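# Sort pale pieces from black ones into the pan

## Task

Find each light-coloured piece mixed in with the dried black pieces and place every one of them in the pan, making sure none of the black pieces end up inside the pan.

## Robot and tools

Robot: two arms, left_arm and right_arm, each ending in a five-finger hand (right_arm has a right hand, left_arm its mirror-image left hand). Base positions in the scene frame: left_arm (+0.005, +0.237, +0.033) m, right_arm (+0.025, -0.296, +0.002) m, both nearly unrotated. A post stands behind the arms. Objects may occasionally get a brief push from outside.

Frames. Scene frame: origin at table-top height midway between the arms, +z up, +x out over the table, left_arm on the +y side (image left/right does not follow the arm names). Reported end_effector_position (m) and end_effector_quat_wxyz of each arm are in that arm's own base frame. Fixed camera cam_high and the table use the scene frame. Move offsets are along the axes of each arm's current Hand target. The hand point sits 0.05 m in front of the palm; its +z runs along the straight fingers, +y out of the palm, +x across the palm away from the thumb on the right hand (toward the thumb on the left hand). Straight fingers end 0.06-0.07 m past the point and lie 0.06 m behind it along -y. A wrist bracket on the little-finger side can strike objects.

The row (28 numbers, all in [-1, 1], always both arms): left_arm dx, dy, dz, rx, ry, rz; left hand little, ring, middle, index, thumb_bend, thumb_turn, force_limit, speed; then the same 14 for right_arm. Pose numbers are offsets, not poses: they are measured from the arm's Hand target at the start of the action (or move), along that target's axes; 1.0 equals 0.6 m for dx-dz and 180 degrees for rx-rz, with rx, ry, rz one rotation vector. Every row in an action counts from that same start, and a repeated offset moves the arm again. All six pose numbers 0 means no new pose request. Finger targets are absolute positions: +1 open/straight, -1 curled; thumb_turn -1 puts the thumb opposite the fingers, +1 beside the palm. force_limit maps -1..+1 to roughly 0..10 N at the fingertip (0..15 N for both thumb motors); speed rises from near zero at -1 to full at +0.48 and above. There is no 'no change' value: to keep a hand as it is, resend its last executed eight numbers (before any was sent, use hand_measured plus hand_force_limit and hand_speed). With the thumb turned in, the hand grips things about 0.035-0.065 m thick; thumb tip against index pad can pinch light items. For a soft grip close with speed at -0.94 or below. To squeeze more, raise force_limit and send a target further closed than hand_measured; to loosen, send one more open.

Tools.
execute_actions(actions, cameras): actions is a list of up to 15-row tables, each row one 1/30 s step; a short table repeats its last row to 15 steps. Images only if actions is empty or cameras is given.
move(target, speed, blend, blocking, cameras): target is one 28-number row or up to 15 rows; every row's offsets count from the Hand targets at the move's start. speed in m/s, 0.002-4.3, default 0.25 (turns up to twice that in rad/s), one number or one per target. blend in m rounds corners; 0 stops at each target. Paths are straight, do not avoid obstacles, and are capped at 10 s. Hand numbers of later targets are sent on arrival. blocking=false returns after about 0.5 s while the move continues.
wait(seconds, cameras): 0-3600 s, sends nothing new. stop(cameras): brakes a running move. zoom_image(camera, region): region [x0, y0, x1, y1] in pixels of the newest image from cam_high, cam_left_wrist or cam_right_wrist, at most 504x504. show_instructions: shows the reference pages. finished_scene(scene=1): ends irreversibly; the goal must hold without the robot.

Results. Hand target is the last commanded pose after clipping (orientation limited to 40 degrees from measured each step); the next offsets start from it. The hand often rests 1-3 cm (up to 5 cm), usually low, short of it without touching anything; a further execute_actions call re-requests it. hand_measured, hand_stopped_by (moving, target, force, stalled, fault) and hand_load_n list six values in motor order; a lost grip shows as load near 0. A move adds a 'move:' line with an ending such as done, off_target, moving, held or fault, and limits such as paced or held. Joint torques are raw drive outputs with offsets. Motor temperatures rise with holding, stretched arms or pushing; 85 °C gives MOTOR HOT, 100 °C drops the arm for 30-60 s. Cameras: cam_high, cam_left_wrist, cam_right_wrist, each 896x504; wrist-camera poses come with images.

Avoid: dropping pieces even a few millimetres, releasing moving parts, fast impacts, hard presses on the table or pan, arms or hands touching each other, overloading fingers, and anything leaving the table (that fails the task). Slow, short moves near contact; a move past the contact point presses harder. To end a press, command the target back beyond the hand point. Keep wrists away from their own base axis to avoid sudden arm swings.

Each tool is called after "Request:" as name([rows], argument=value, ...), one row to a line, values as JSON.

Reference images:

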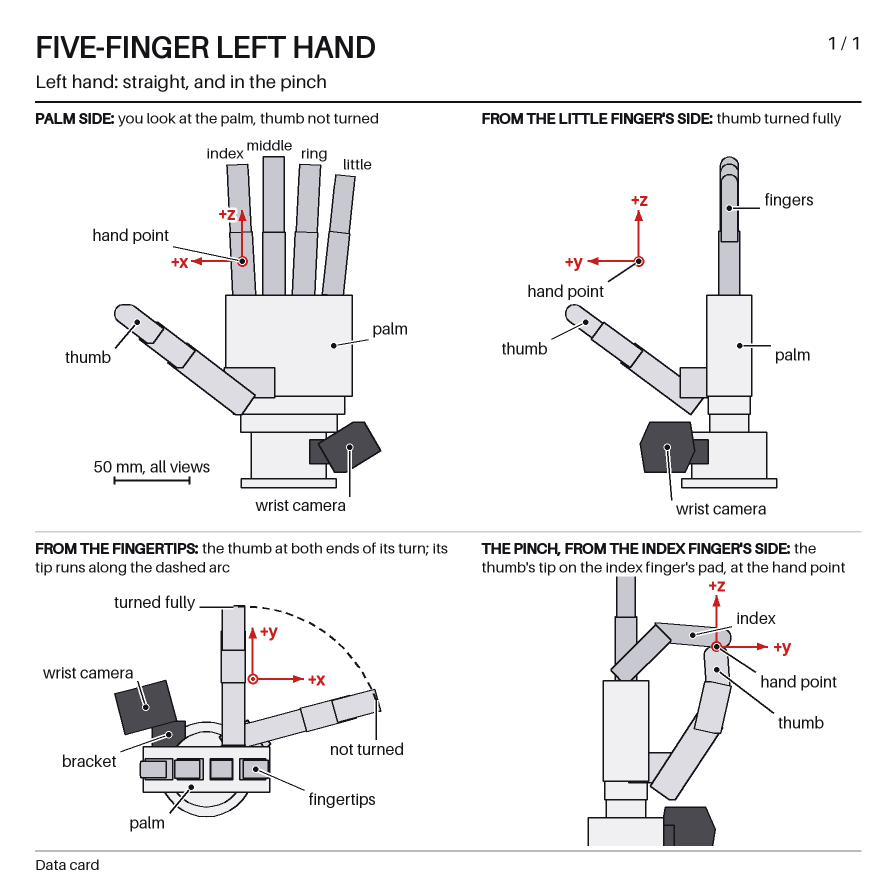

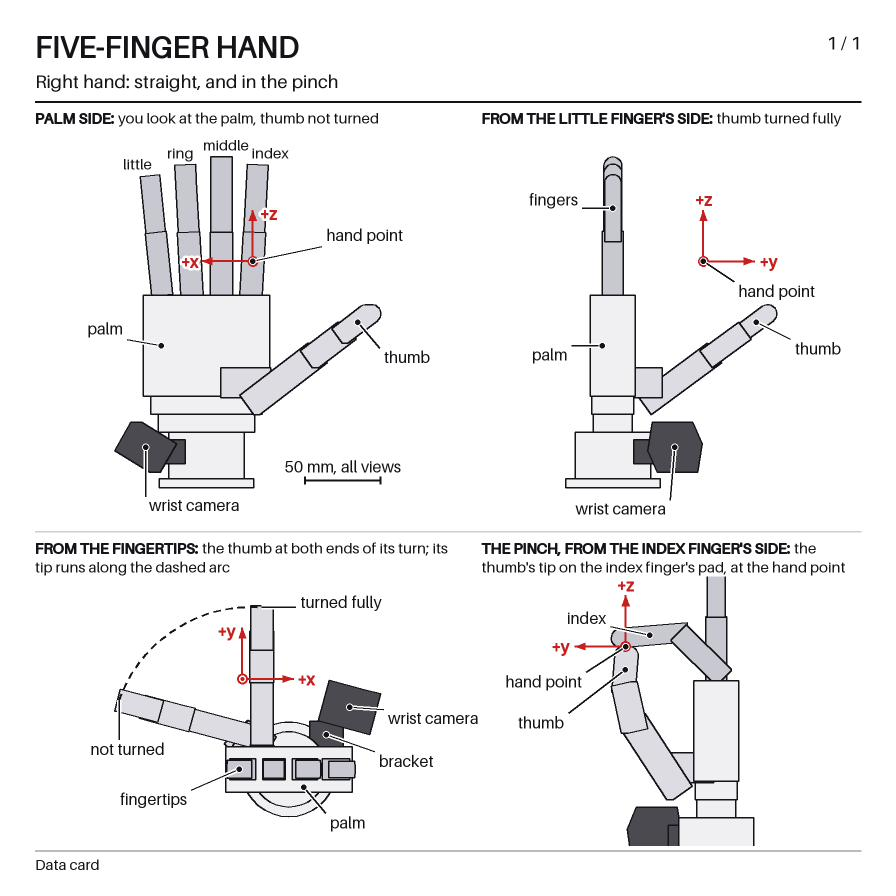

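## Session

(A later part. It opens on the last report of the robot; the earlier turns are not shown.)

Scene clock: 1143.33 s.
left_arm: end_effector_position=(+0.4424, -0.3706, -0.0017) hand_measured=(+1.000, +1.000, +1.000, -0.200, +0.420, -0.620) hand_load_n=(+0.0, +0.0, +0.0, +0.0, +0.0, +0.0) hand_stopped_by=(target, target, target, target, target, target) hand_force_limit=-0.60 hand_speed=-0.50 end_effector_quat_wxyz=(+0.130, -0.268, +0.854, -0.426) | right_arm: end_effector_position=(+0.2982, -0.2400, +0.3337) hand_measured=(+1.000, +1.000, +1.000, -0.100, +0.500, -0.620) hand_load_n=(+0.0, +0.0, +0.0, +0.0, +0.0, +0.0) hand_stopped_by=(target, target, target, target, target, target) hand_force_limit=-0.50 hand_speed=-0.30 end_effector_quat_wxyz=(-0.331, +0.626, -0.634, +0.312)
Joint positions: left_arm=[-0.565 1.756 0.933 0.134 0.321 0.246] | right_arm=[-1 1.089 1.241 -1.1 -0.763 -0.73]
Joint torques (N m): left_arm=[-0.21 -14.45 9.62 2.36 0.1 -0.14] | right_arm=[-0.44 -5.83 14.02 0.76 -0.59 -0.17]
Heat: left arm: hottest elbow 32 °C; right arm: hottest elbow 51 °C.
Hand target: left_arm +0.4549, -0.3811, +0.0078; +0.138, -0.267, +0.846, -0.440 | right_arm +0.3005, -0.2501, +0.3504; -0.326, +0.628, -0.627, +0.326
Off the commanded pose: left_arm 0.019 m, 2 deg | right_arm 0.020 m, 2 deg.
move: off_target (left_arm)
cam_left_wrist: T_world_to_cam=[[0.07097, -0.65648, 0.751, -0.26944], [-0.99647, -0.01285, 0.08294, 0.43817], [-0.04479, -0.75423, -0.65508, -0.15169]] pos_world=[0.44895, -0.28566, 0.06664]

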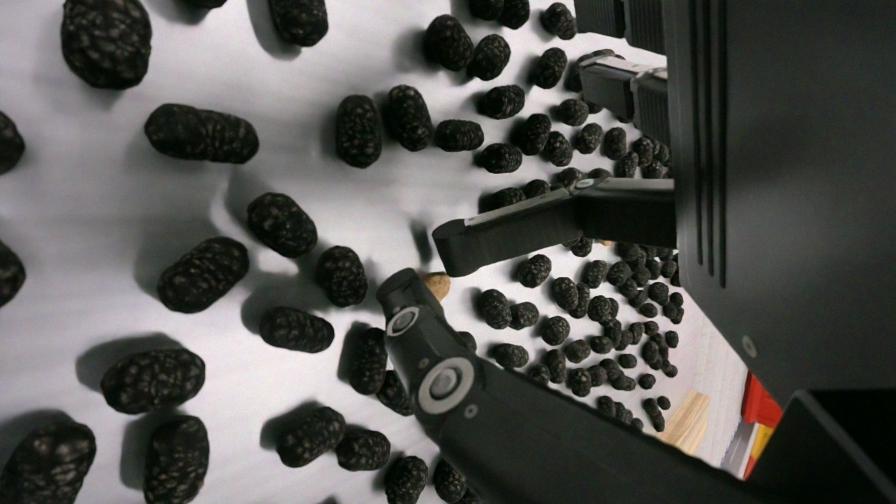

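Request:
move(target=[0,-0.0341,-0.0239,0,0,0,1,1,1,-0.2,0.42,-0.62,-0.6,-0.5, 0,0,0,0,0,0,1,1,1,-0.1,0.5,-0.62,-0.5,-0.3], cameras=["cam_left_wrist"], speed=0.12)

Scene clock: 1155.33 s.
left_arm: end_effector_position=(+0.4403, -0.3692, +0.0137) hand_measured=(+1.000, +1.000, +1.000, -0.200, +0.420, -0.620) hand_load_n=(+0.0, +0.0, +0.0, +0.0, +0.0, +0.0) hand_stopped_by=(target, target, target, target, target, target) hand_force_limit=-0.60 hand_speed=-0.50 end_effector_quat_wxyz=(+0.131, -0.268, +0.854, -0.427) | right_arm: end_effector_position=(+0.2982, -0.2400, +0.3337) hand_measured=(+1.000, +1.000, +1.000, -0.100, +0.500, -0.620) hand_load_n=(+0.0, +0.0, +0.0, +0.0, +0.0, +0.0) hand_stopped_by=(target, target, target, target, target, target) hand_force_limit=-0.50 hand_speed=-0.30 end_effector_quat_wxyz=(-0.331, +0.626, -0.634, +0.312)
Joint positions: left_arm=[-0.565 1.718 0.933 0.1 0.321 0.245] | right_arm=[-1 1.089 1.241 -1.1 -0.763 -0.73]
Joint torques (N m): left_arm=[-0.21 -15.33 11.29 1.25 0.11 -0.14] | right_arm=[-0.38 -5.89 14.02 0.75 -0.59 -0.17]
Heat: left arm: hottest elbow 33 °C; right arm: hottest elbow 51 °C.
Hand target: left_arm +0.4550, -0.3811, +0.0329; +0.138, -0.267, +0.846, -0.440 | right_arm +0.3005, -0.2501, +0.3504; -0.326, +0.628, -0.627, +0.326
Off the commanded pose: left_arm 0.027 m, 2 deg | right_arm 0.020 m, 2 deg.
move: off_target (left_arm)
cam_left_wrist: T_world_to_cam=[[0.0696, -0.65498, 0.75243, -0.2788], [-0.99667, -0.01352, 0.08042, 0.43464], [-0.0425, -0.75553, -0.65374, -0.14207]] pos_world=[0.44656, -0.28407, 0.08194]

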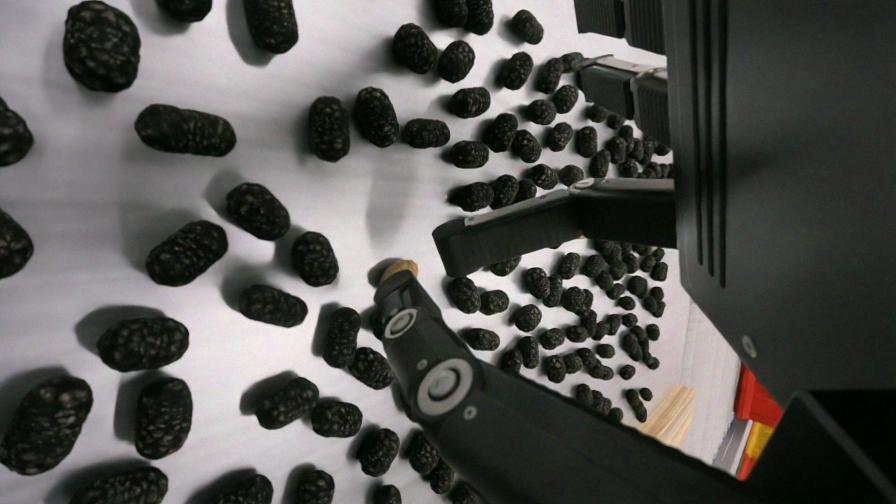

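Request:
move(target=[-0.0029,0.0057,0.0238,0,0,0,1,1,1,-0.2,0.42,-0.62,-0.6,-0.5, 0,0,0,0,0,0,1,1,1,-0.1,0.5,-0.62,-0.5,-0.3], cameras=["cam_left_wrist"], speed=0.12)

Scene clock: 1168.30 s.
left_arm: end_effector_position=(+0.4468, -0.3733, +0.0110) hand_measured=(+1.000, +1.000, +1.000, -0.200, +0.420, -0.620) hand_load_n=(-0.5, +0.0, -0.5, +0.0, +0.0, +0.0) hand_stopped_by=(target, target, target, target, target, target) hand_force_limit=-0.60 hand_speed=-0.50 end_effector_quat_wxyz=(+0.131, -0.269, +0.853, -0.427) | right_arm: end_effector_position=(+0.2982, -0.2400, +0.3337) hand_measured=(+1.000, +1.000, +1.000, -0.100, +0.500, -0.620) hand_load_n=(+0.0, +0.0, +0.0, +0.0, +0.0, +0.0) hand_stopped_by=(target, target, target, target, target, target) hand_force_limit=-0.50 hand_speed=-0.30 end_effector_quat_wxyz=(-0.331, +0.626, -0.634, +0.312)
Joint positions: left_arm=[-0.566 1.739 0.954 0.1 0.317 0.243] | right_arm=[-1 1.089 1.241 -1.1 -0.763 -0.73]
Joint torques (N m): left_arm=[-0.44 -13.92 11.29 1.96 0.11 -0.15] | right_arm=[-0.44 -5.83 14.04 0.77 -0.59 -0.18]
Motor temperatures (°C): left_arm=[27 29 35 24 24 24] | right_arm=[23 25 51 26 28 23]
Heat: left arm: hottest elbow 35 °C; right arm: hottest elbow 51 °C.
Hand target: left_arm +0.4621, -0.3881, +0.0219; +0.138, -0.267, +0.846, -0.440 | right_arm +0.3005, -0.2501, +0.3504; -0.326, +0.628, -0.627, +0.326
Off the commanded pose: left_arm 0.024 m, 2 deg | right_arm 0.020 m, 2 deg.
move: off_target (left_arm)
cam_left_wrist: T_world_to_cam=[[0.07166, -0.65545, 0.75183, -0.28098], [-0.99662, -0.01661, 0.08051, 0.44027], [-0.04029, -0.75505, -0.65442, -0.14755]] pos_world=[0.45297, -0.28827, 0.07924]

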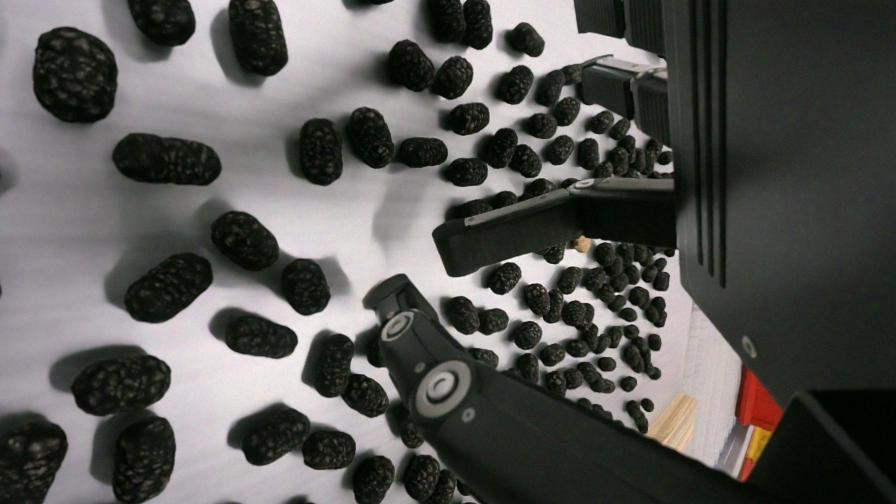

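Request:
move(target=[0.0212,-0.0287,-0.0258,0,0,0,1,1,1,-0.2,0.44,-0.62,-0.6,-0.5, 0,0,0,0,0,0,1,1,1,-0.1,0.5,-0.62,-0.5,-0.3], cameras=["cam_left_wrist"], speed=0.12)

Scene clock: 1190.60 s.
left_arm: end_effector_position=(+0.4378, -0.3821, +0.0272) hand_measured=(+1.000, +1.000, +1.000, -0.200, +0.440, -0.620) hand_load_n=(+0.0, -0.5, -0.5, +0.0, +0.0, +0.0) hand_stopped_by=(target, target, target, target, target, target) hand_force_limit=-0.60 hand_speed=-0.50 end_effector_quat_wxyz=(+0.132, -0.266, +0.853, -0.429) | right_arm: end_effector_position=(+0.2982, -0.2400, +0.3337) hand_measured=(+1.000, +1.000, +1.000, -0.100, +0.500, -0.620) hand_load_n=(+0.0, +0.0, +0.0, +0.0, +0.0, -0.5) hand_stopped_by=(target, target, target, target, target, target) hand_force_limit=-0.50 hand_speed=-0.30 end_effector_quat_wxyz=(-0.331, +0.626, -0.634, +0.312)
Joint positions: left_arm=[-0.591 1.701 0.954 0.071 0.3 0.229] | right_arm=[-1 1.089 1.241 -1.1 -0.763 -0.73]
Joint torques (N m): left_arm=[-0.26 -15.33 11.22 1.17 0.09 -0.15] | right_arm=[-0.44 -5.77 14.04 0.77 -0.6 -0.17]
Heat: left arm: hottest elbow 34 °C; right arm: hottest elbow 51 °C.
Hand target: left_arm +0.4499, -0.3933, +0.0450; +0.138, -0.267, +0.846, -0.440 | right_arm +0.3005, -0.2501, +0.3504; -0.326, +0.628, -0.627, +0.326
Off the commanded pose: left_arm 0.024 m, 2 deg | right_arm 0.020 m, 2 deg.
move: off_target (left_arm)
cam_left_wrist: T_world_to_cam=[[0.06567, -0.65394, 0.75369, -0.29514], [-0.99705, -0.01285, 0.07572, 0.43152], [-0.03983, -0.75644, -0.65285, -0.14464]] pos_world=[0.44387, -0.29687, 0.09534]

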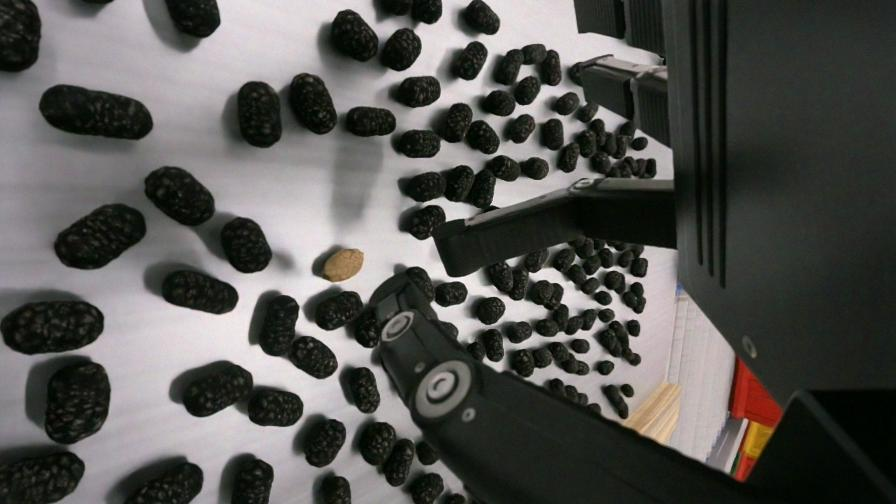

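Request:
move(target=[0.1718,0.052,-0.118,0,0.0228,0.0159,1,1,1,-0.2,0.42,-0.62,-0.6,-0.5, 0,0,0,0,0,0,1,1,1,-0.1,0.5,-0.62,-0.5,-0.3], cameras=["cam_left_wrist","cam_high"], speed=0.2)

Scene clock: 1232.10 s.
left_arm: end_effector_position=(+0.3243, -0.3905, +0.0597) hand_measured=(+1.000, +1.000, +1.000, -0.200, +0.420, -0.620) hand_load_n=(+0.0, +0.0, +0.0, +0.0, +0.0, +0.0) hand_stopped_by=(target, target, target, target, target, target) hand_force_limit=-0.60 hand_speed=-0.50 end_effector_quat_wxyz=(+0.120, -0.225, +0.859, -0.443) | right_arm: end_effector_position=(+0.2982, -0.2400, +0.3337) hand_measured=(+1.000, +1.000, +1.000, -0.100, +0.500, -0.620) hand_load_n=(-0.5, +0.0, +0.0, +0.0, +0.0, +0.0) hand_stopped_by=(target, target, target, target, target, target) hand_force_limit=-0.50 hand_speed=-0.30 end_effector_quat_wxyz=(-0.331, +0.626, -0.634, +0.312)
Joint positions: left_arm=[-0.747 1.454 0.744 0.071 0.246 0.188] | right_arm=[-1 1.089 1.241 -1.1 -0.763 -0.73]
Joint torques (N m): left_arm=[-0.03 -11.58 7.57 1.95 0.05 -0.16] | right_arm=[-0.32 -5.89 14.02 0.75 -0.59 -0.17]
Heat: left arm: hottest elbow 34 °C; right arm: hottest elbow 51 °C.
Hand target: left_arm +0.3220, -0.3903, +0.0603; +0.119, -0.230, +0.857, -0.446 | right_arm +0.3005, -0.2501, +0.3504; -0.326, +0.628, -0.627, +0.326
Off the commanded pose: left_arm 0.002 m, 1 deg | right_arm 0.020 m, 2 deg.
move: done
cam_left_wrist: T_world_to_cam=[[-0.0082, -0.64535, 0.76384, -0.29096], [-0.99554, 0.07708, 0.05444, 0.35169], [-0.09401, -0.75998, -0.64311, -0.11869]] pos_world=[0.33658, -0.30509, 0.12677]
Images, in order (width x height): cam_high 896x504, cam_left_wrist 896x504.

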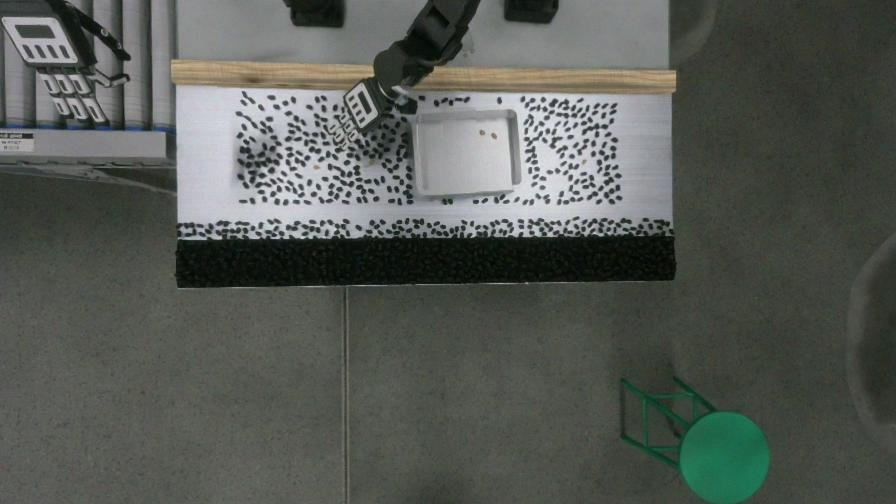

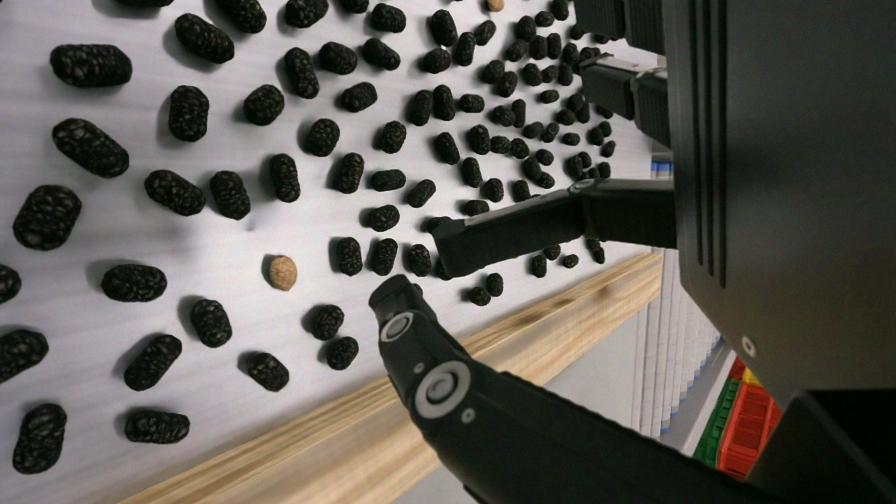

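Request:
move(target=[0.0042,0.0841,0.0427,0,0,0,1,1,1,-0.2,0.42,-0.62,-0.6,-0.5, 0,0,0,0,0,0,1,1,1,-0.1,0.5,-0.62,-0.5,-0.3], cameras=["cam_left_wrist"], speed=0.12)

Scene clock: 1250.67 s.
left_arm: end_effector_position=(+0.3161, -0.3829, +0.0055) hand_measured=(+1.000, +1.000, +1.000, -0.200, +0.420, -0.620) hand_load_n=(+0.0, +0.0, +0.0, +0.0, +0.0, +0.0) hand_stopped_by=(target, target, target, target, target, target) hand_force_limit=-0.60 hand_speed=-0.50 end_effector_quat_wxyz=(+0.119, -0.226, +0.860, -0.442) | right_arm: end_effector_position=(+0.2982, -0.2400, +0.3337) hand_measured=(+1.000, +1.000, +1.000, -0.100, +0.500, -0.620) hand_load_n=(+0.0, +0.0, +0.0, +0.0, +0.0, +0.0) hand_stopped_by=(target, target, target, target, target, target) hand_force_limit=-0.50 hand_speed=-0.30 end_effector_quat_wxyz=(-0.331, +0.626, -0.634, +0.312)
Joint positions: left_arm=[-0.747 1.56 0.665 0.251 0.246 0.187] | right_arm=[-1 1.089 1.241 -1.1 -0.763 -0.73]
Joint torques (N m): left_arm=[-0.15 -10.81 6.6 2.44 0.06 -0.15] | right_arm=[-0.44 -5.77 14.05 0.75 -0.6 -0.17]
Heat: left arm: hottest elbow 34 °C; right arm: hottest elbow 51 °C.
Hand target: left_arm +0.3157, -0.3846, +0.0041; +0.119, -0.230, +0.857, -0.445 | right_arm +0.3005, -0.2501, +0.3504; -0.326, +0.628, -0.627, +0.326
Off the commanded pose: left_arm 0.002 m, 1 deg | right_arm 0.020 m, 2 deg.
move: done
cam_left_wrist: T_world_to_cam=[[-0.00514, -0.64735, 0.76217, -0.24648], [-0.9954, 0.07625, 0.05805, 0.34554], [-0.09569, -0.75837, -0.64477, -0.14739]] pos_world=[0.32858, -0.29768, 0.07277]

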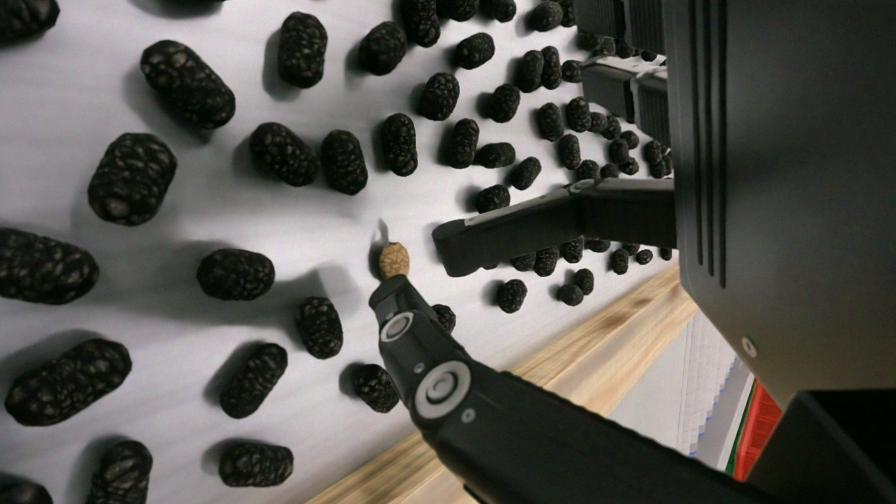

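Request:
move(target=[-0.0006,0.0185,0.0158,0,0,0,1,1,1,-0.2,0.42,-0.62,-0.6,-0.5, 0,0,0,0,0,0,1,1,1,-0.1,0.5,-0.62,-0.5,-0.3], cameras=["cam_left_wrist"], speed=0.08)

Scene clock: 1264.03 s.
left_arm: end_effector_position=(+0.3199, -0.3863, -0.0046) hand_measured=(+1.000, +1.000, +1.000, -0.200, +0.420, -0.620) hand_load_n=(+0.0, +0.0, +0.0, +0.0, +0.0, +0.0) hand_stopped_by=(target, target, target, target, target, target) hand_force_limit=-0.60 hand_speed=-0.50 end_effector_quat_wxyz=(+0.122, -0.225, +0.858, -0.445) | right_arm: end_effector_position=(+0.2982, -0.2400, +0.3337) hand_measured=(+1.000, +1.000, +1.000, -0.100, +0.500, -0.620) hand_load_n=(+0.0, +0.0, +0.0, +0.0, +0.0, +0.0) hand_stopped_by=(target, target, target, target, target, target) hand_force_limit=-0.50 hand_speed=-0.30 end_effector_quat_wxyz=(-0.331, +0.626, -0.634, +0.312)
Joint positions: left_arm=[-0.747 1.599 0.665 0.3 0.246 0.187] | right_arm=[-1 1.089 1.241 -1.1 -0.763 -0.73]
Joint torques (N m): left_arm=[-0.15 -10.75 5.85 2.47 0.05 -0.15] | right_arm=[-0.44 -5.83 14.02 0.76 -0.6 -0.18]
Heat: left arm: hottest elbow 33 °C; right arm: hottest elbow 51 °C.
Hand target: left_arm +0.3167, -0.3856, -0.0104; +0.119, -0.230, +0.857, -0.446 | right_arm +0.3005, -0.2501, +0.3504; -0.326, +0.628, -0.627, +0.326
Off the commanded pose: left_arm 0.007 m, 1 deg | right_arm 0.020 m, 2 deg.
move: done
cam_left_wrist: T_world_to_cam=[[-0.01039, -0.6421, 0.76655, -0.23723], [-0.99585, 0.07597, 0.05013, 0.35013], [-0.09043, -0.76285, -0.64022, -0.1595]] pos_world=[0.33179, -0.3006, 0.06218]

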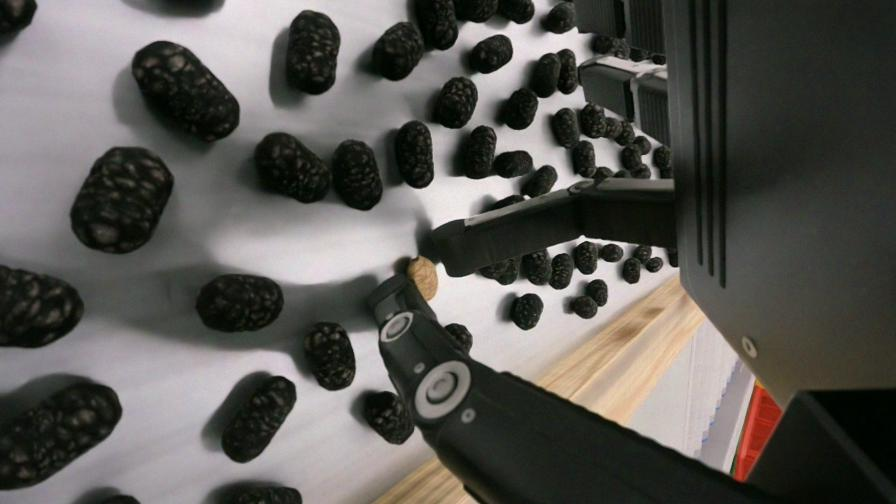

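Request:
execute_actions([
  [[0.004,0.0055,0.0038,0,0,0,1,1,1,-0.2,0.42,-0.62,-0.6,-0.5, 0,0,0,0,0,0,1,1,1,-0.1,0.5,-0.62,-0.5,-0.3]],
  [[0,0,0,0,0,0,1,1,1,-0.2,0.33,-0.62,-0.6,-0.85, 0,0,0,0,0,0,1,1,1,-0.1,0.5,-0.62,-0.5,-0.3]],
], cameras=["cam_left_wrist"])

Scene clock: 1283.03 s.
left_arm: end_effector_position=(+0.3201, -0.3867, -0.0062) hand_measured=(+1.000, +1.000, +1.000, -0.200, +0.330, -0.620) hand_load_n=(+0.0, +0.0, +0.0, +0.0, +0.0, +0.0) hand_stopped_by=(target, target, target, target, target, target) hand_force_limit=-0.60 hand_speed=-0.85 end_effector_quat_wxyz=(+0.124, -0.226, +0.857, -0.447) | right_arm: end_effector_position=(+0.2982, -0.2400, +0.3337) hand_measured=(+1.000, +1.000, +1.000, -0.100, +0.500, -0.620) hand_load_n=(+0.0, +0.0, +0.0, +0.0, +0.0, +0.0) hand_stopped_by=(target, target, target, target, target, target) hand_force_limit=-0.50 hand_speed=-0.30 end_effector_quat_wxyz=(-0.331, +0.626, -0.634, +0.312)
Joint positions: left_arm=[-0.748 1.604 0.661 0.316 0.241 0.183] | right_arm=[-1 1.089 1.241 -1.1 -0.763 -0.73]
Joint torques (N m): left_arm=[-0.5 -10.34 5.75 2.43 0.04 -0.14] | right_arm=[-0.32 -5.77 14.05 0.75 -0.6 -0.18]
Heat: left arm: hottest elbow 32 °C; right arm: hottest elbow 51 °C.
Hand target: left_arm +0.3145, -0.3867, -0.0145; +0.119, -0.230, +0.857, -0.445 | right_arm +0.3005, -0.2501, +0.3504; -0.326, +0.628, -0.627, +0.326
Off the commanded pose: left_arm 0.010 m, 1 deg | right_arm 0.020 m, 2 deg.
cam_left_wrist: T_world_to_cam=[[-0.01036, -0.63923, 0.76895, -0.23515], [-0.99634, 0.07183, 0.04628, 0.34901], [-0.08482, -0.76566, -0.63763, -0.16369]] pos_world=[0.33141, -0.30071, 0.06029]

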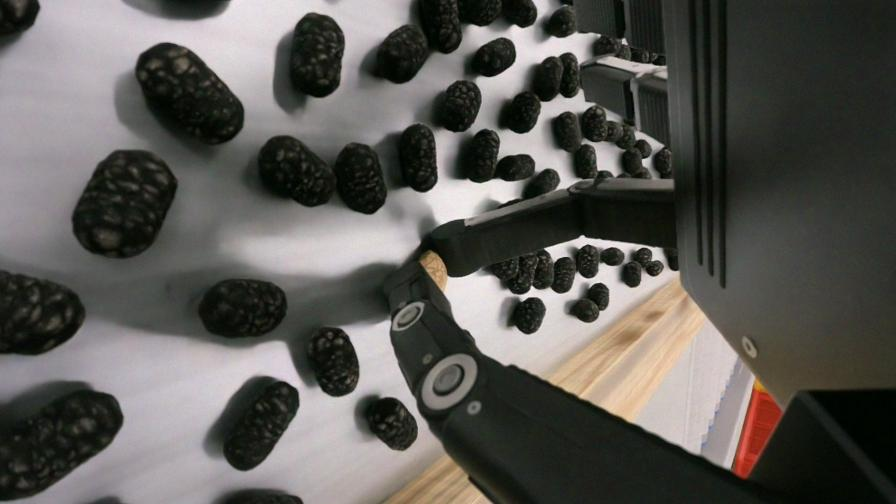

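Request:
execute_actions([
  [[0,0,0,0,0,0,1,1,1,-0.24,0.2,-0.62,-0.6,-0.9, 0,0,0,0,0,0,1,1,1,-0.1,0.5,-0.62,-0.5,-0.3]],
], cameras=["cam_left_wrist"])

Scene clock: 1293.40 s.
left_arm: end_effector_position=(+0.3208, -0.3879, -0.0052) hand_measured=(+1.000, +1.000, +1.000, -0.234, +0.200, -0.620) hand_load_n=(+0.0, +0.0, +0.0, +1.5, +0.5, -0.5) hand_stopped_by=(target, target, target, force, target, target) hand_force_limit=-0.60 hand_speed=-0.90 end_effector_quat_wxyz=(+0.124, -0.227, +0.855, -0.450) | right_arm: end_effector_position=(+0.2982, -0.2400, +0.3337) hand_measured=(+1.000, +1.000, +1.000, -0.100, +0.500, -0.620) hand_load_n=(+0.0, +0.0, +0.0, +0.0, +0.0, +0.0) hand_stopped_by=(target, target, target, target, target, target) hand_force_limit=-0.50 hand_speed=-0.30 end_effector_quat_wxyz=(-0.331, +0.626, -0.634, +0.312)
Joint positions: left_arm=[-0.749 1.604 0.661 0.322 0.241 0.179] | right_arm=[-1 1.089 1.241 -1.1 -0.763 -0.73]
Joint torques (N m): left_arm=[-0.38 -10.34 5.74 2.19 0.05 -0.1] | right_arm=[-0.44 -5.83 14.04 0.77 -0.59 -0.18]
Heat: left arm: hottest elbow 32 °C; right arm: hottest elbow 52 °C.
Hand target: left_arm +0.3146, -0.3867, -0.0145; +0.119, -0.230, +0.857, -0.445 | right_arm +0.3005, -0.2501, +0.3504; -0.326, +0.628, -0.627, +0.326
Off the commanded pose: left_arm 0.011 m, 1 deg | right_arm 0.020 m, 2 deg.
cam_left_wrist: T_world_to_cam=[[-0.0099, -0.63475, 0.77266, -0.23509], [-0.99658, 0.06963, 0.04443, 0.34888], [-0.08201, -0.76958, -0.63327, -0.16633]] pos_world=[0.33172, -0.30152, 0.06081]

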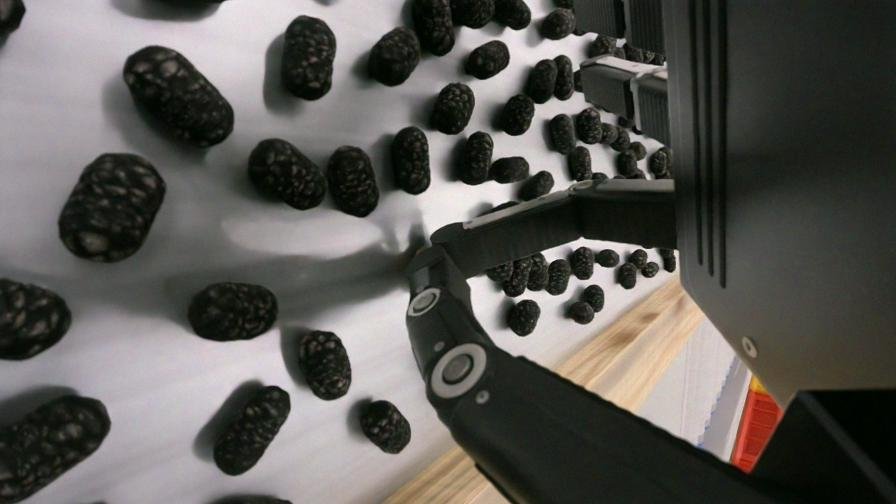

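Request:
move(target=[0,-0.0273,-0.0191,0,0,0,1,1,1,-0.2,0.44,-0.62,-0.6,-0.6, 0,0,0,0,0,0,1,1,1,-0.1,0.5,-0.62,-0.5,-0.3], cameras=["cam_left_wrist"], speed=0.1)

Scene clock: 1300.70 s.
left_arm: end_effector_position=(+0.3177, -0.3850, +0.0036) hand_measured=(+1.000, +1.000, +1.000, -0.200, +0.440, -0.620) hand_load_n=(+0.0, +0.0, +0.0, +0.0, +0.0, +0.0) hand_stopped_by=(target, target, target, target, target, target) hand_force_limit=-0.60 hand_speed=-0.60 end_effector_quat_wxyz=(+0.122, -0.228, +0.857, -0.446) | right_arm: end_effector_position=(+0.2982, -0.2400, +0.3337) hand_measured=(+1.000, +1.000, +1.000, -0.100, +0.500, -0.620) hand_load_n=(+0.0, +0.0, +0.0, +0.0, +0.0, +0.5) hand_stopped_by=(target, target, target, target, target, target) hand_force_limit=-0.50 hand_speed=-0.30 end_effector_quat_wxyz=(-0.331, +0.626, -0.634, +0.312)
Joint positions: left_arm=[-0.749 1.57 0.661 0.28 0.241 0.179] | right_arm=[-1 1.089 1.241 -1.1 -0.763 -0.73]
Joint torques (N m): left_arm=[-0.38 -12.1 7.08 1.28 0.04 -0.1] | right_arm=[-0.44 -5.77 14.04 0.75 -0.59 -0.18]
Heat: left arm: hottest elbow 31 °C; right arm: hottest elbow 52 °C.
Hand target: left_arm +0.3146, -0.3867, +0.0055; +0.119, -0.230, +0.857, -0.445 | right_arm +0.3005, -0.2501, +0.3504; -0.326, +0.628, -0.627, +0.326
Off the commanded pose: left_arm 0.004 m, 0 deg | right_arm 0.020 m, 2 deg.
move: done
cam_left_wrist: T_world_to_cam=[[-0.0049, -0.63934, 0.76891, -0.24346], [-0.99628, 0.06931, 0.05127, 0.34502], [-0.08607, -0.76579, -0.6373, -0.15598]] pos_world=[0.32911, -0.29901, 0.0701]

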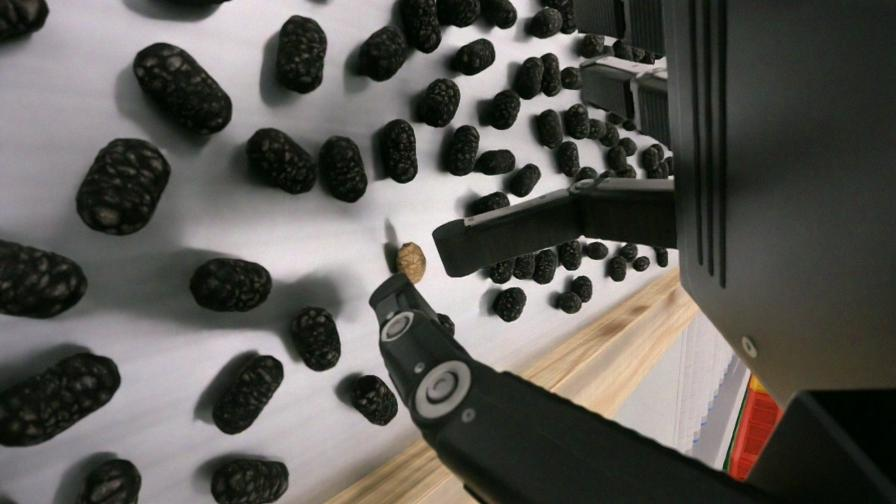

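Request:
move(target=[0.0032,0.0133,0.0201,0,0,0,1,1,1,-0.2,0.42,-0.62,-0.6,-0.6, 0,0,0,0,0,0,1,1,1,-0.1,0.5,-0.62,-0.5,-0.3], cameras=["cam_left_wrist"], speed=0.1)

Scene clock: 1317.37 s.
left_arm: end_effector_position=(+0.3149, -0.3867, -0.0063) hand_measured=(+1.000, +1.000, +1.000, -0.200, +0.420, -0.620) hand_load_n=(+0.0, +0.0, -0.5, +0.0, +0.0, -0.5) hand_stopped_by=(target, target, target, target, target, target) hand_force_limit=-0.60 hand_speed=-0.60 end_effector_quat_wxyz=(+0.120, -0.228, +0.860, -0.441) | right_arm: end_effector_position=(+0.2982, -0.2400, +0.3337) hand_measured=(+1.000, +1.000, +1.000, -0.100, +0.500, -0.620) hand_load_n=(+0.0, +0.0, +0.0, +0.0, +0.0, +0.0) hand_stopped_by=(target, target, target, target, target, target) hand_force_limit=-0.50 hand_speed=-0.30 end_effector_quat_wxyz=(-0.331, +0.626, -0.634, +0.312)
Joint positions: left_arm=[-0.757 1.595 0.661 0.293 0.234 0.177] | right_arm=[-1 1.089 1.241 -1.1 -0.763 -0.73]
Joint torques (N m): left_arm=[-0.44 -10.34 7.16 2.39 0.03 -0.14] | right_arm=[-0.32 -5.83 14.04 0.77 -0.6 -0.18]
Heat: left arm: hottest elbow 31 °C; right arm: hottest elbow 52 °C.
Hand target: left_arm +0.3156, -0.3922, -0.0079; +0.119, -0.230, +0.857, -0.445 | right_arm +0.3005, -0.2501, +0.3504; -0.326, +0.628, -0.627, +0.326
Off the commanded pose: left_arm 0.006 m, 1 deg | right_arm 0.020 m, 2 deg.
move: done
cam_left_wrist: T_world_to_cam=[[-0.00076, -0.64738, 0.76216, -0.24134], [-0.99571, 0.07103, 0.05934, 0.34338], [-0.09255, -0.75885, -0.64466, -0.15914]] pos_world=[0.32699, -0.30139, 0.06097]

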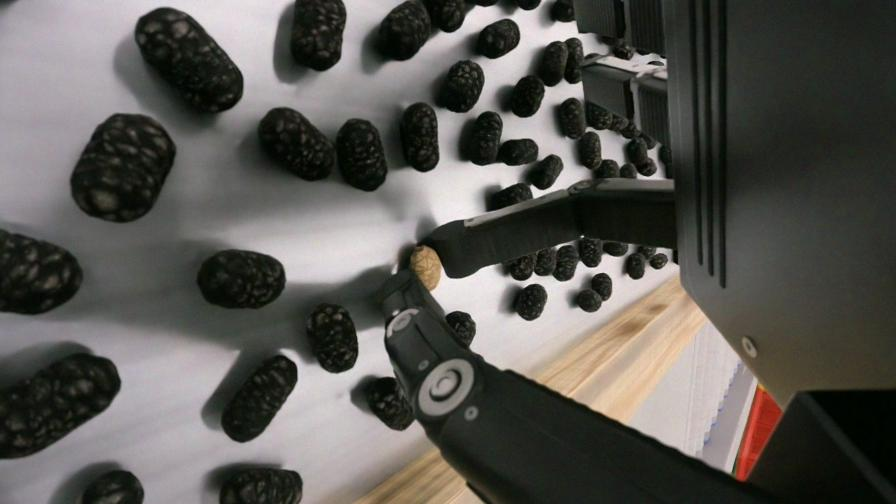

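Request:
execute_actions([
  [[0,0.0116,0.0081,0,0,0,1,1,1,-0.2,0.33,-0.62,-0.6,-0.85, 0,0,0,0,0,0,1,1,1,-0.1,0.5,-0.62,-0.5,-0.3]],
], cameras=["cam_left_wrist"])

Scene clock: 1325.93 s.
left_arm: end_effector_position=(+0.3183, -0.3902, -0.0072) hand_measured=(+1.000, +1.000, +1.000, -0.200, +0.330, -0.620) hand_load_n=(+0.0, +0.0, +0.0, +0.0, +0.5, +0.5) hand_stopped_by=(target, target, target, target, target, target) hand_force_limit=-0.60 hand_speed=-0.85 end_effector_quat_wxyz=(+0.123, -0.227, +0.855, -0.449) | right_arm: end_effector_position=(+0.2982, -0.2400, +0.3337) hand_measured=(+1.000, +1.000, +1.000, -0.100, +0.500, -0.620) hand_load_n=(+0.0, +0.0, +0.0, +0.0, +0.0, +0.0) hand_stopped_by=(target, target, target, target, target, target) hand_force_limit=-0.50 hand_speed=-0.30 end_effector_quat_wxyz=(-0.331, +0.626, -0.634, +0.312)
Joint positions: left_arm=[-0.757 1.61 0.661 0.326 0.234 0.173] | right_arm=[-1 1.089 1.241 -1.1 -0.763 -0.73]
Joint torques (N m): left_arm=[-0.44 -9.64 6.63 2.26 0.02 -0.1] | right_arm=[-0.32 -5.83 14.05 0.75 -0.6 -0.18]
Heat: left arm: hottest elbow 31 °C; right arm: hottest elbow 52 °C.
Hand target: left_arm +0.3156, -0.3922, -0.0163; +0.119, -0.230, +0.857, -0.446 | right_arm +0.3005, -0.2501, +0.3504; -0.326, +0.628, -0.627, +0.326
Off the commanded pose: left_arm 0.010 m, 1 deg | right_arm 0.020 m, 2 deg.
cam_left_wrist: T_world_to_cam=[[-0.00791, -0.63615, 0.77153, -0.23618], [-0.99645, 0.06967, 0.04723, 0.34664], [-0.0838, -0.76841, -0.63444, -0.16856]] pos_world=[0.32942, -0.30392, 0.05891]

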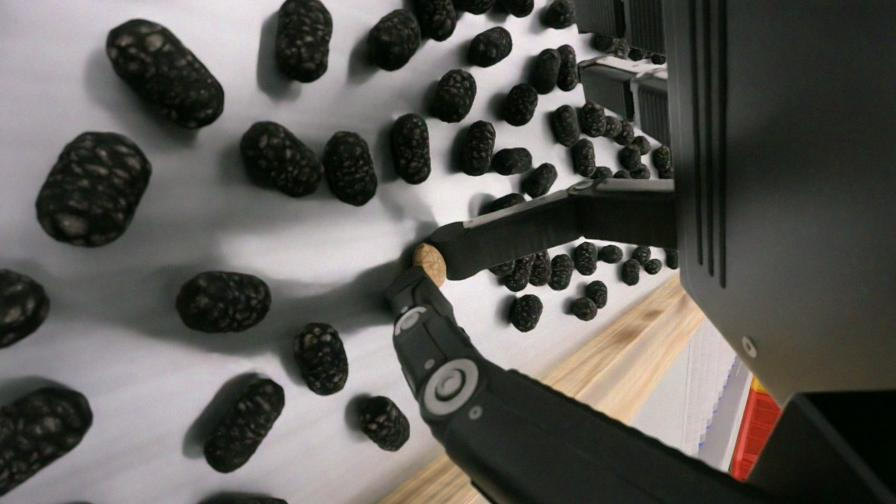

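Request:
execute_actions([
  [[0,0.0082,0.0057,0,0,0,1,1,1,-0.24,0.22,-0.62,-0.6,-0.92, 0,0,0,0,0,0,1,1,1,-0.1,0.5,-0.62,-0.5,-0.3]],
], cameras=["cam_left_wrist"])

Scene clock: 1334.03 s.
left_arm: end_effector_position=(+0.3204, -0.3923, -0.0080) hand_measured=(+1.000, +1.000, +1.000, -0.240, +0.306, -0.620) hand_load_n=(+0.0, +0.0, +0.0, +1.5, +3.0, +0.0) hand_stopped_by=(target, target, target, force, force, target) hand_force_limit=-0.60 hand_speed=-0.92 end_effector_quat_wxyz=(+0.125, -0.227, +0.853, -0.453) | right_arm: end_effector_position=(+0.2982, -0.2400, +0.3337) hand_measured=(+1.000, +1.000, +1.000, -0.100, +0.500, -0.620) hand_load_n=(+0.0, -0.5, +0.0, +0.0, +0.0, +0.0) hand_stopped_by=(target, target, target, target, target, target) hand_force_limit=-0.50 hand_speed=-0.30 end_effector_quat_wxyz=(-0.331, +0.626, -0.634, +0.312)
Joint positions: left_arm=[-0.757 1.619 0.661 0.347 0.234 0.171] | right_arm=[-1 1.089 1.241 -1.1 -0.763 -0.73]
Joint torques (N m): left_arm=[-0.44 -9.05 6.27 2.21 0.02 -0.07] | right_arm=[-0.38 -5.83 14.04 0.76 -0.6 -0.18]
Heat: left arm: hottest elbow 31 °C; right arm: hottest elbow 52 °C.
Hand target: left_arm +0.3156, -0.3921, -0.0224; +0.119, -0.230, +0.857, -0.445 | right_arm +0.3005, -0.2501, +0.3504; -0.326, +0.628, -0.627, +0.326
Off the commanded pose: left_arm 0.015 m, 1 deg | right_arm 0.020 m, 2 deg.
cam_left_wrist: T_world_to_cam=[[-0.01212, -0.62898, 0.77732, -0.23267], [-0.99685, 0.06856, 0.03993, 0.34854], [-0.07841, -0.77439, -0.62783, -0.17458]] pos_world=[0.33094, -0.30544, 0.05733]

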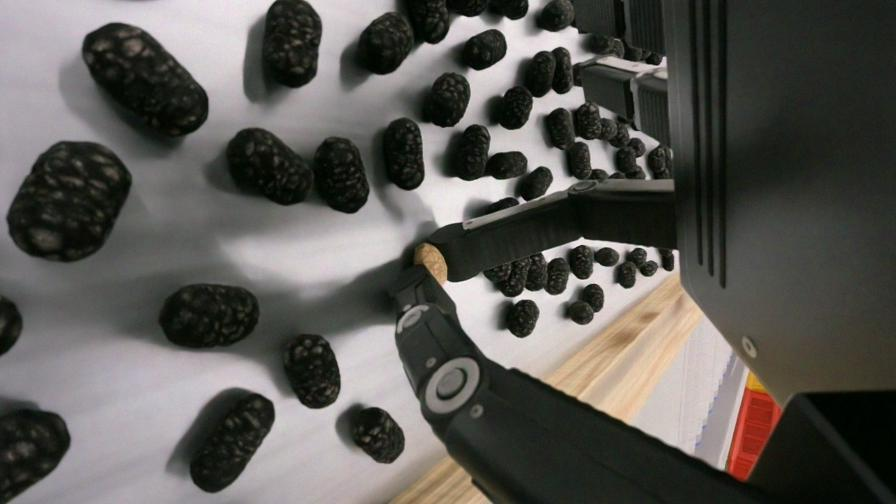

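Request:
execute_actions([
  [[0,0,0,0,0,0,1,1,1,-0.27,0.2,-0.62,-0.5,-0.92, 0,0,0,0,0,0,1,1,1,-0.1,0.5,-0.62,-0.5,-0.3]],
], cameras=[])

Request:
move(target=[0,-0.07,-0.049,0,0,0,1,1,1,-0.27,0.2,-0.62,-0.5,-0.92, 0,0,0,0,0,0,1,1,1,-0.1,0.5,-0.62,-0.5,-0.3], cameras=["cam_left_wrist"], speed=0.1)

Scene clock: 1344.80 s.
left_arm: end_effector_position=(+0.3205, -0.3925, -0.0080) hand_measured=(+1.000, +1.000, +1.000, -0.244, +0.300, -0.620) hand_load_n=(+0.0, +0.0, -0.5, +3.0, +4.0, +0.0) hand_stopped_by=(target, target, target, force, force, target) hand_force_limit=-0.50 hand_speed=-0.92 end_effector_quat_wxyz=(+0.126, -0.227, +0.853, -0.454) | right_arm: end_effector_position=(+0.2982, -0.2400, +0.3337) hand_measured=(+1.000, +1.000, +1.000, -0.100, +0.500, -0.620) hand_load_n=(+0.0, +0.0, +0.0, +0.0, +0.0, +0.0) hand_stopped_by=(target, target, target, target, target, target) hand_force_limit=-0.50 hand_speed=-0.30 end_effector_quat_wxyz=(-0.331, +0.626, -0.634, +0.312)
Joint positions: left_arm=[-0.757 1.62 0.661 0.348 0.234 0.17] | right_arm=[-1 1.089 1.241 -1.1 -0.763 -0.73]
Joint torques (N m): left_arm=[-0.44 -9.05 6.27 2.17 0.02 -0.07] | right_arm=[-0.44 -5.77 14.02 0.76 -0.59 -0.18]
Heat: left arm: hottest elbow 31 °C; right arm: hottest elbow 52 °C.
Hand target: left_arm +0.3156, -0.3922, -0.0223; +0.119, -0.230, +0.857, -0.445 | right_arm +0.3005, -0.2501, +0.3504; -0.326, +0.628, -0.627, +0.326
Off the commanded pose: left_arm 0.015 m, 1 deg | right_arm 0.020 m, 2 deg.

Scene clock: 1345.87 s.
left_arm: end_effector_position=(+0.3078, -0.3806, +0.0161) hand_measured=(+1.000, +1.000, +1.000, -0.244, +0.300, -0.620) hand_load_n=(+0.0, +0.0, +0.0, +4.0, +3.5, +0.0) hand_stopped_by=(target, target, target, force, force, target) hand_force_limit=-0.50 hand_speed=-0.92 end_effector_quat_wxyz=(+0.115, -0.233, +0.861, -0.437) | right_arm: end_effector_position=(+0.2982, -0.2400, +0.3337) hand_measured=(+1.000, +1.000, +1.000, -0.100, +0.500, -0.620) hand_load_n=(+0.0, +0.0, -0.5, +0.0, +0.0, +0.0) hand_stopped_by=(target, target, target, target, target, target) hand_force_limit=-0.50 hand_speed=-0.30 end_effector_quat_wxyz=(-0.331, +0.626, -0.634, +0.312)
Joint positions: left_arm=[-0.757 1.515 0.661 0.199 0.234 0.17] | right_arm=[-1 1.089 1.241 -1.1 -0.763 -0.73]
Joint torques (N m): left_arm=[-0.44 -11.22 9.99 1.21 0.05 -0.07] | right_arm=[-0.38 -5.83 14.02 0.77 -0.59 -0.18]
Heat: left arm: hottest elbow 31 °C; right arm: hottest elbow 52 °C.
Hand target: left_arm +0.3156, -0.3923, +0.0289; +0.119, -0.230, +0.857, -0.445 | right_arm +0.3005, -0.2501, +0.3504; -0.326, +0.628, -0.627, +0.326
Off the commanded pose: left_arm 0.019 m, 1 deg | right_arm 0.020 m, 2 deg.
move: off_target (left_arm)
cam_left_wrist: T_world_to_cam=[[0.0125, -0.65214, 0.75799, -0.26025], [-0.99504, 0.06669, 0.07378, 0.33244], [-0.09867, -0.75516, -0.64808, -0.13745]] pos_world=[0.32048, -0.29569, 0.08367]

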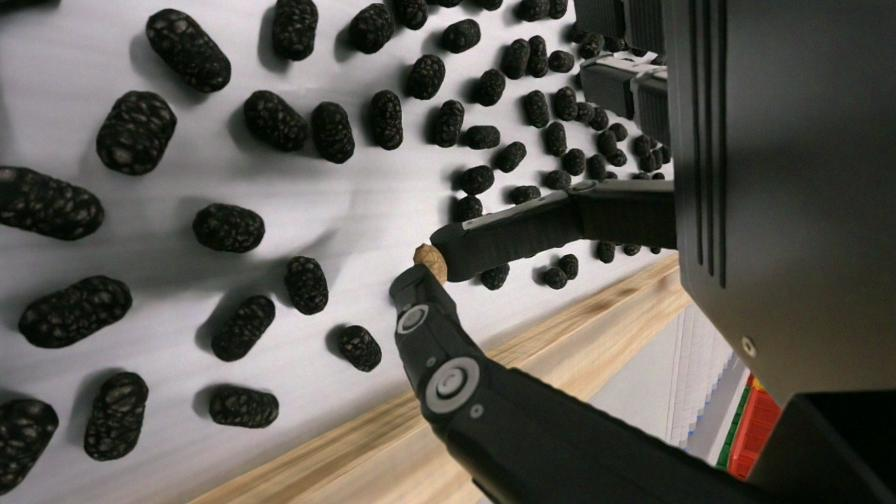

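Request:
move([
  [0,-0.1024,-0.0718,0,0,0,1,1,1,-0.27,0.2,-0.62,-0.5,-0.92, 0,0,0,0,0,0,1,1,1,-0.1,0.5,-0.62,-0.5,-0.3],
  [-0.2939,0.1007,-0.35,0,-0.0683,-0.0478,1,1,1,-0.27,0.2,-0.62,-0.5,-0.92, 0,0,0,0,0,0,1,1,1,-0.1,0.5,-0.62,-0.5,-0.3],
  [-0.2939,0.2454,-0.2486,0,-0.0683,-0.0478,1,1,1,-0.27,0.2,-0.62,-0.5,-0.92, 0,0,0,0,0,0,1,1,1,-0.1,0.5,-0.62,-0.5,-0.3],
], blend=[0.02,0.02,0], cameras=["cam_left_wrist"], speed=[0.15,0.2,0.1])

Scene clock: 1380.53 s.
left_arm: end_effector_position=(+0.3651, -0.1267, -0.0031) hand_measured=(+1.000, +1.000, +1.000, -0.244, +0.300, -0.620) hand_load_n=(+0.0, +0.0, +0.0, +4.0, +4.0, +0.0) hand_stopped_by=(target, target, target, force, force, target) hand_force_limit=-0.50 hand_speed=-0.92 end_effector_quat_wxyz=(+0.172, -0.345, +0.819, -0.426) | right_arm: end_effector_position=(+0.2982, -0.2400, +0.3337) hand_measured=(+1.000, +1.000, +1.000, -0.100, +0.500, -0.620) hand_load_n=(+0.0, -0.5, +0.0, +0.0, -0.5, +0.0) hand_stopped_by=(target, target, target, target, target, target) hand_force_limit=-0.50 hand_speed=-0.30 end_effector_quat_wxyz=(-0.331, +0.626, -0.634, +0.312)
Joint positions: left_arm=[-0.053 1.385 0.456 0.165 0.579 0.467] | right_arm=[-1 1.089 1.241 -1.1 -0.763 -0.73]
Joint torques (N m): left_arm=[0.32 -7.18 5.96 2.14 0.47 0.11] | right_arm=[-0.5 -5.77 14.02 0.77 -0.59 -0.17]
Heat: left arm: hottest elbow 32 °C; right arm: hottest elbow 52 °C.
Hand target: left_arm +0.3649, -0.1252, -0.0060; +0.176, -0.340, +0.820, -0.426 | right_arm +0.3005, -0.2501, +0.3504; -0.326, +0.628, -0.627, +0.326
Off the commanded pose: left_arm 0.003 m, 1 deg | right_arm 0.020 m, 2 deg.
move: done
cam_left_wrist: T_world_to_cam=[[0.17856, -0.61292, 0.7697, -0.13649], [-0.97808, -0.19574, 0.07103, 0.33446], [0.10713, -0.76551, -0.63444, -0.0288]] pos_world=[0.35458, -0.04024, 0.06303]

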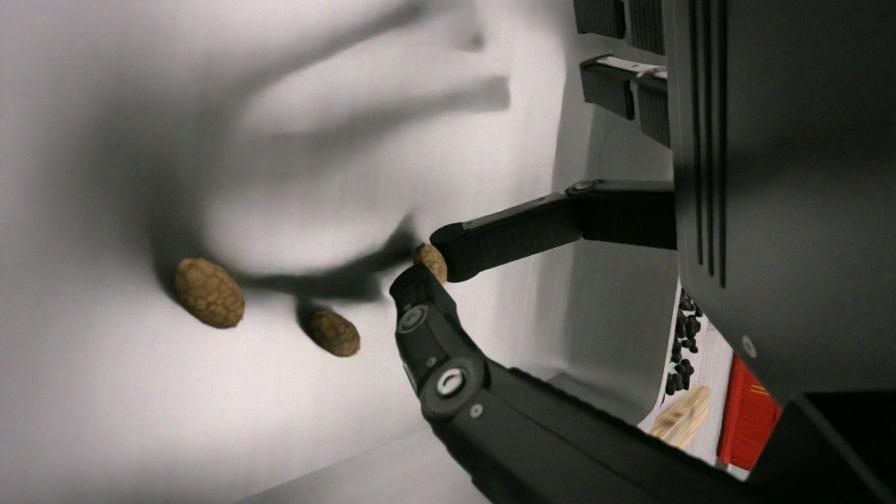

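Release (a slight extra lowering first).

Request:
execute_actions([
  [[0,0.0036,0.0025,0,0,0,1,1,1,-0.27,0.2,-0.62,-0.5,-0.92, 0,0,0,0,0,0,1,1,1,-0.1,0.5,-0.62,-0.5,-0.3]],
  [[0,0,0,0,0,0,1,1,1,-0.18,0.38,-0.62,-0.6,-0.8, 0,0,0,0,0,0,1,1,1,-0.1,0.5,-0.62,-0.5,-0.3]],
], cameras=["cam_left_wrist"])

Scene clock: 1395.10 s.
left_arm: end_effector_position=(+0.3669, -0.1268, -0.0031) hand_measured=(+1.000, +1.000, +1.000, -0.180, +0.380, -0.620) hand_load_n=(+0.0, +0.0, +0.0, +0.0, +0.0, -0.5) hand_stopped_by=(target, target, target, target, target, target) hand_force_limit=-0.60 hand_speed=-0.80 end_effector_quat_wxyz=(+0.175, -0.343, +0.818, -0.427) | right_arm: end_effector_position=(+0.2982, -0.2400, +0.3337) hand_measured=(+1.000, +1.000, +1.000, -0.100, +0.500, -0.620) hand_load_n=(+0.0, +0.0, +0.0, +0.0, +0.0, +0.0) hand_stopped_by=(target, target, target, target, target, target) hand_force_limit=-0.50 hand_speed=-0.30 end_effector_quat_wxyz=(-0.331, +0.626, -0.634, +0.312)
Joint positions: left_arm=[-0.053 1.389 0.456 0.177 0.579 0.467] | right_arm=[-1 1.089 1.241 -1.1 -0.763 -0.73]
Joint torques (N m): left_arm=[0.26 -6.77 5.74 2.21 0.47 0.11] | right_arm=[-0.38 -5.89 14.04 0.76 -0.59 -0.17]
Heat: left arm: hottest elbow 32 °C; right arm: hottest elbow 52 °C.
Hand target: left_arm +0.3649, -0.1252, -0.0086; +0.176, -0.340, +0.820, -0.426 | right_arm +0.3005, -0.2501, +0.3504; -0.326, +0.628, -0.627, +0.326
Off the commanded pose: left_arm 0.006 m, 0 deg | right_arm 0.020 m, 2 deg.
cam_left_wrist: T_world_to_cam=[[0.173, -0.61257, 0.77125, -0.13475], [-0.97857, -0.19571, 0.06407, 0.33644], [0.11169, -0.7658, -0.6333, -0.03086]] pos_world=[0.35599, -0.04034, 0.06283]

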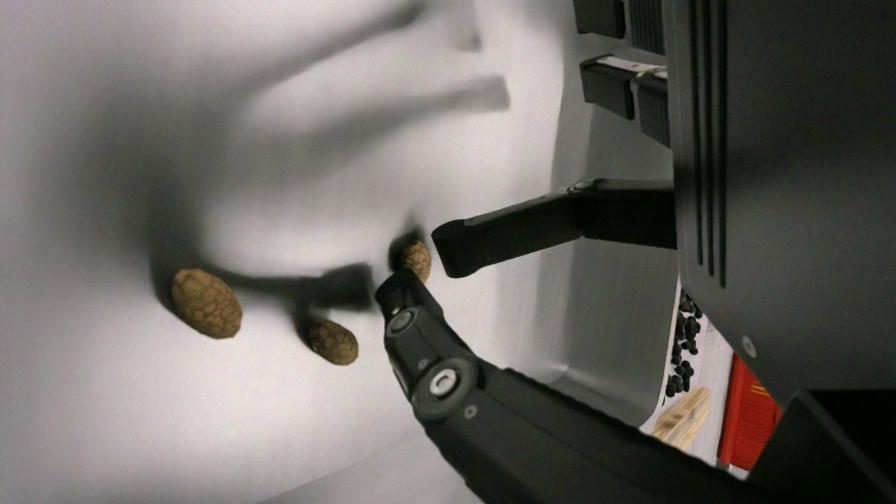

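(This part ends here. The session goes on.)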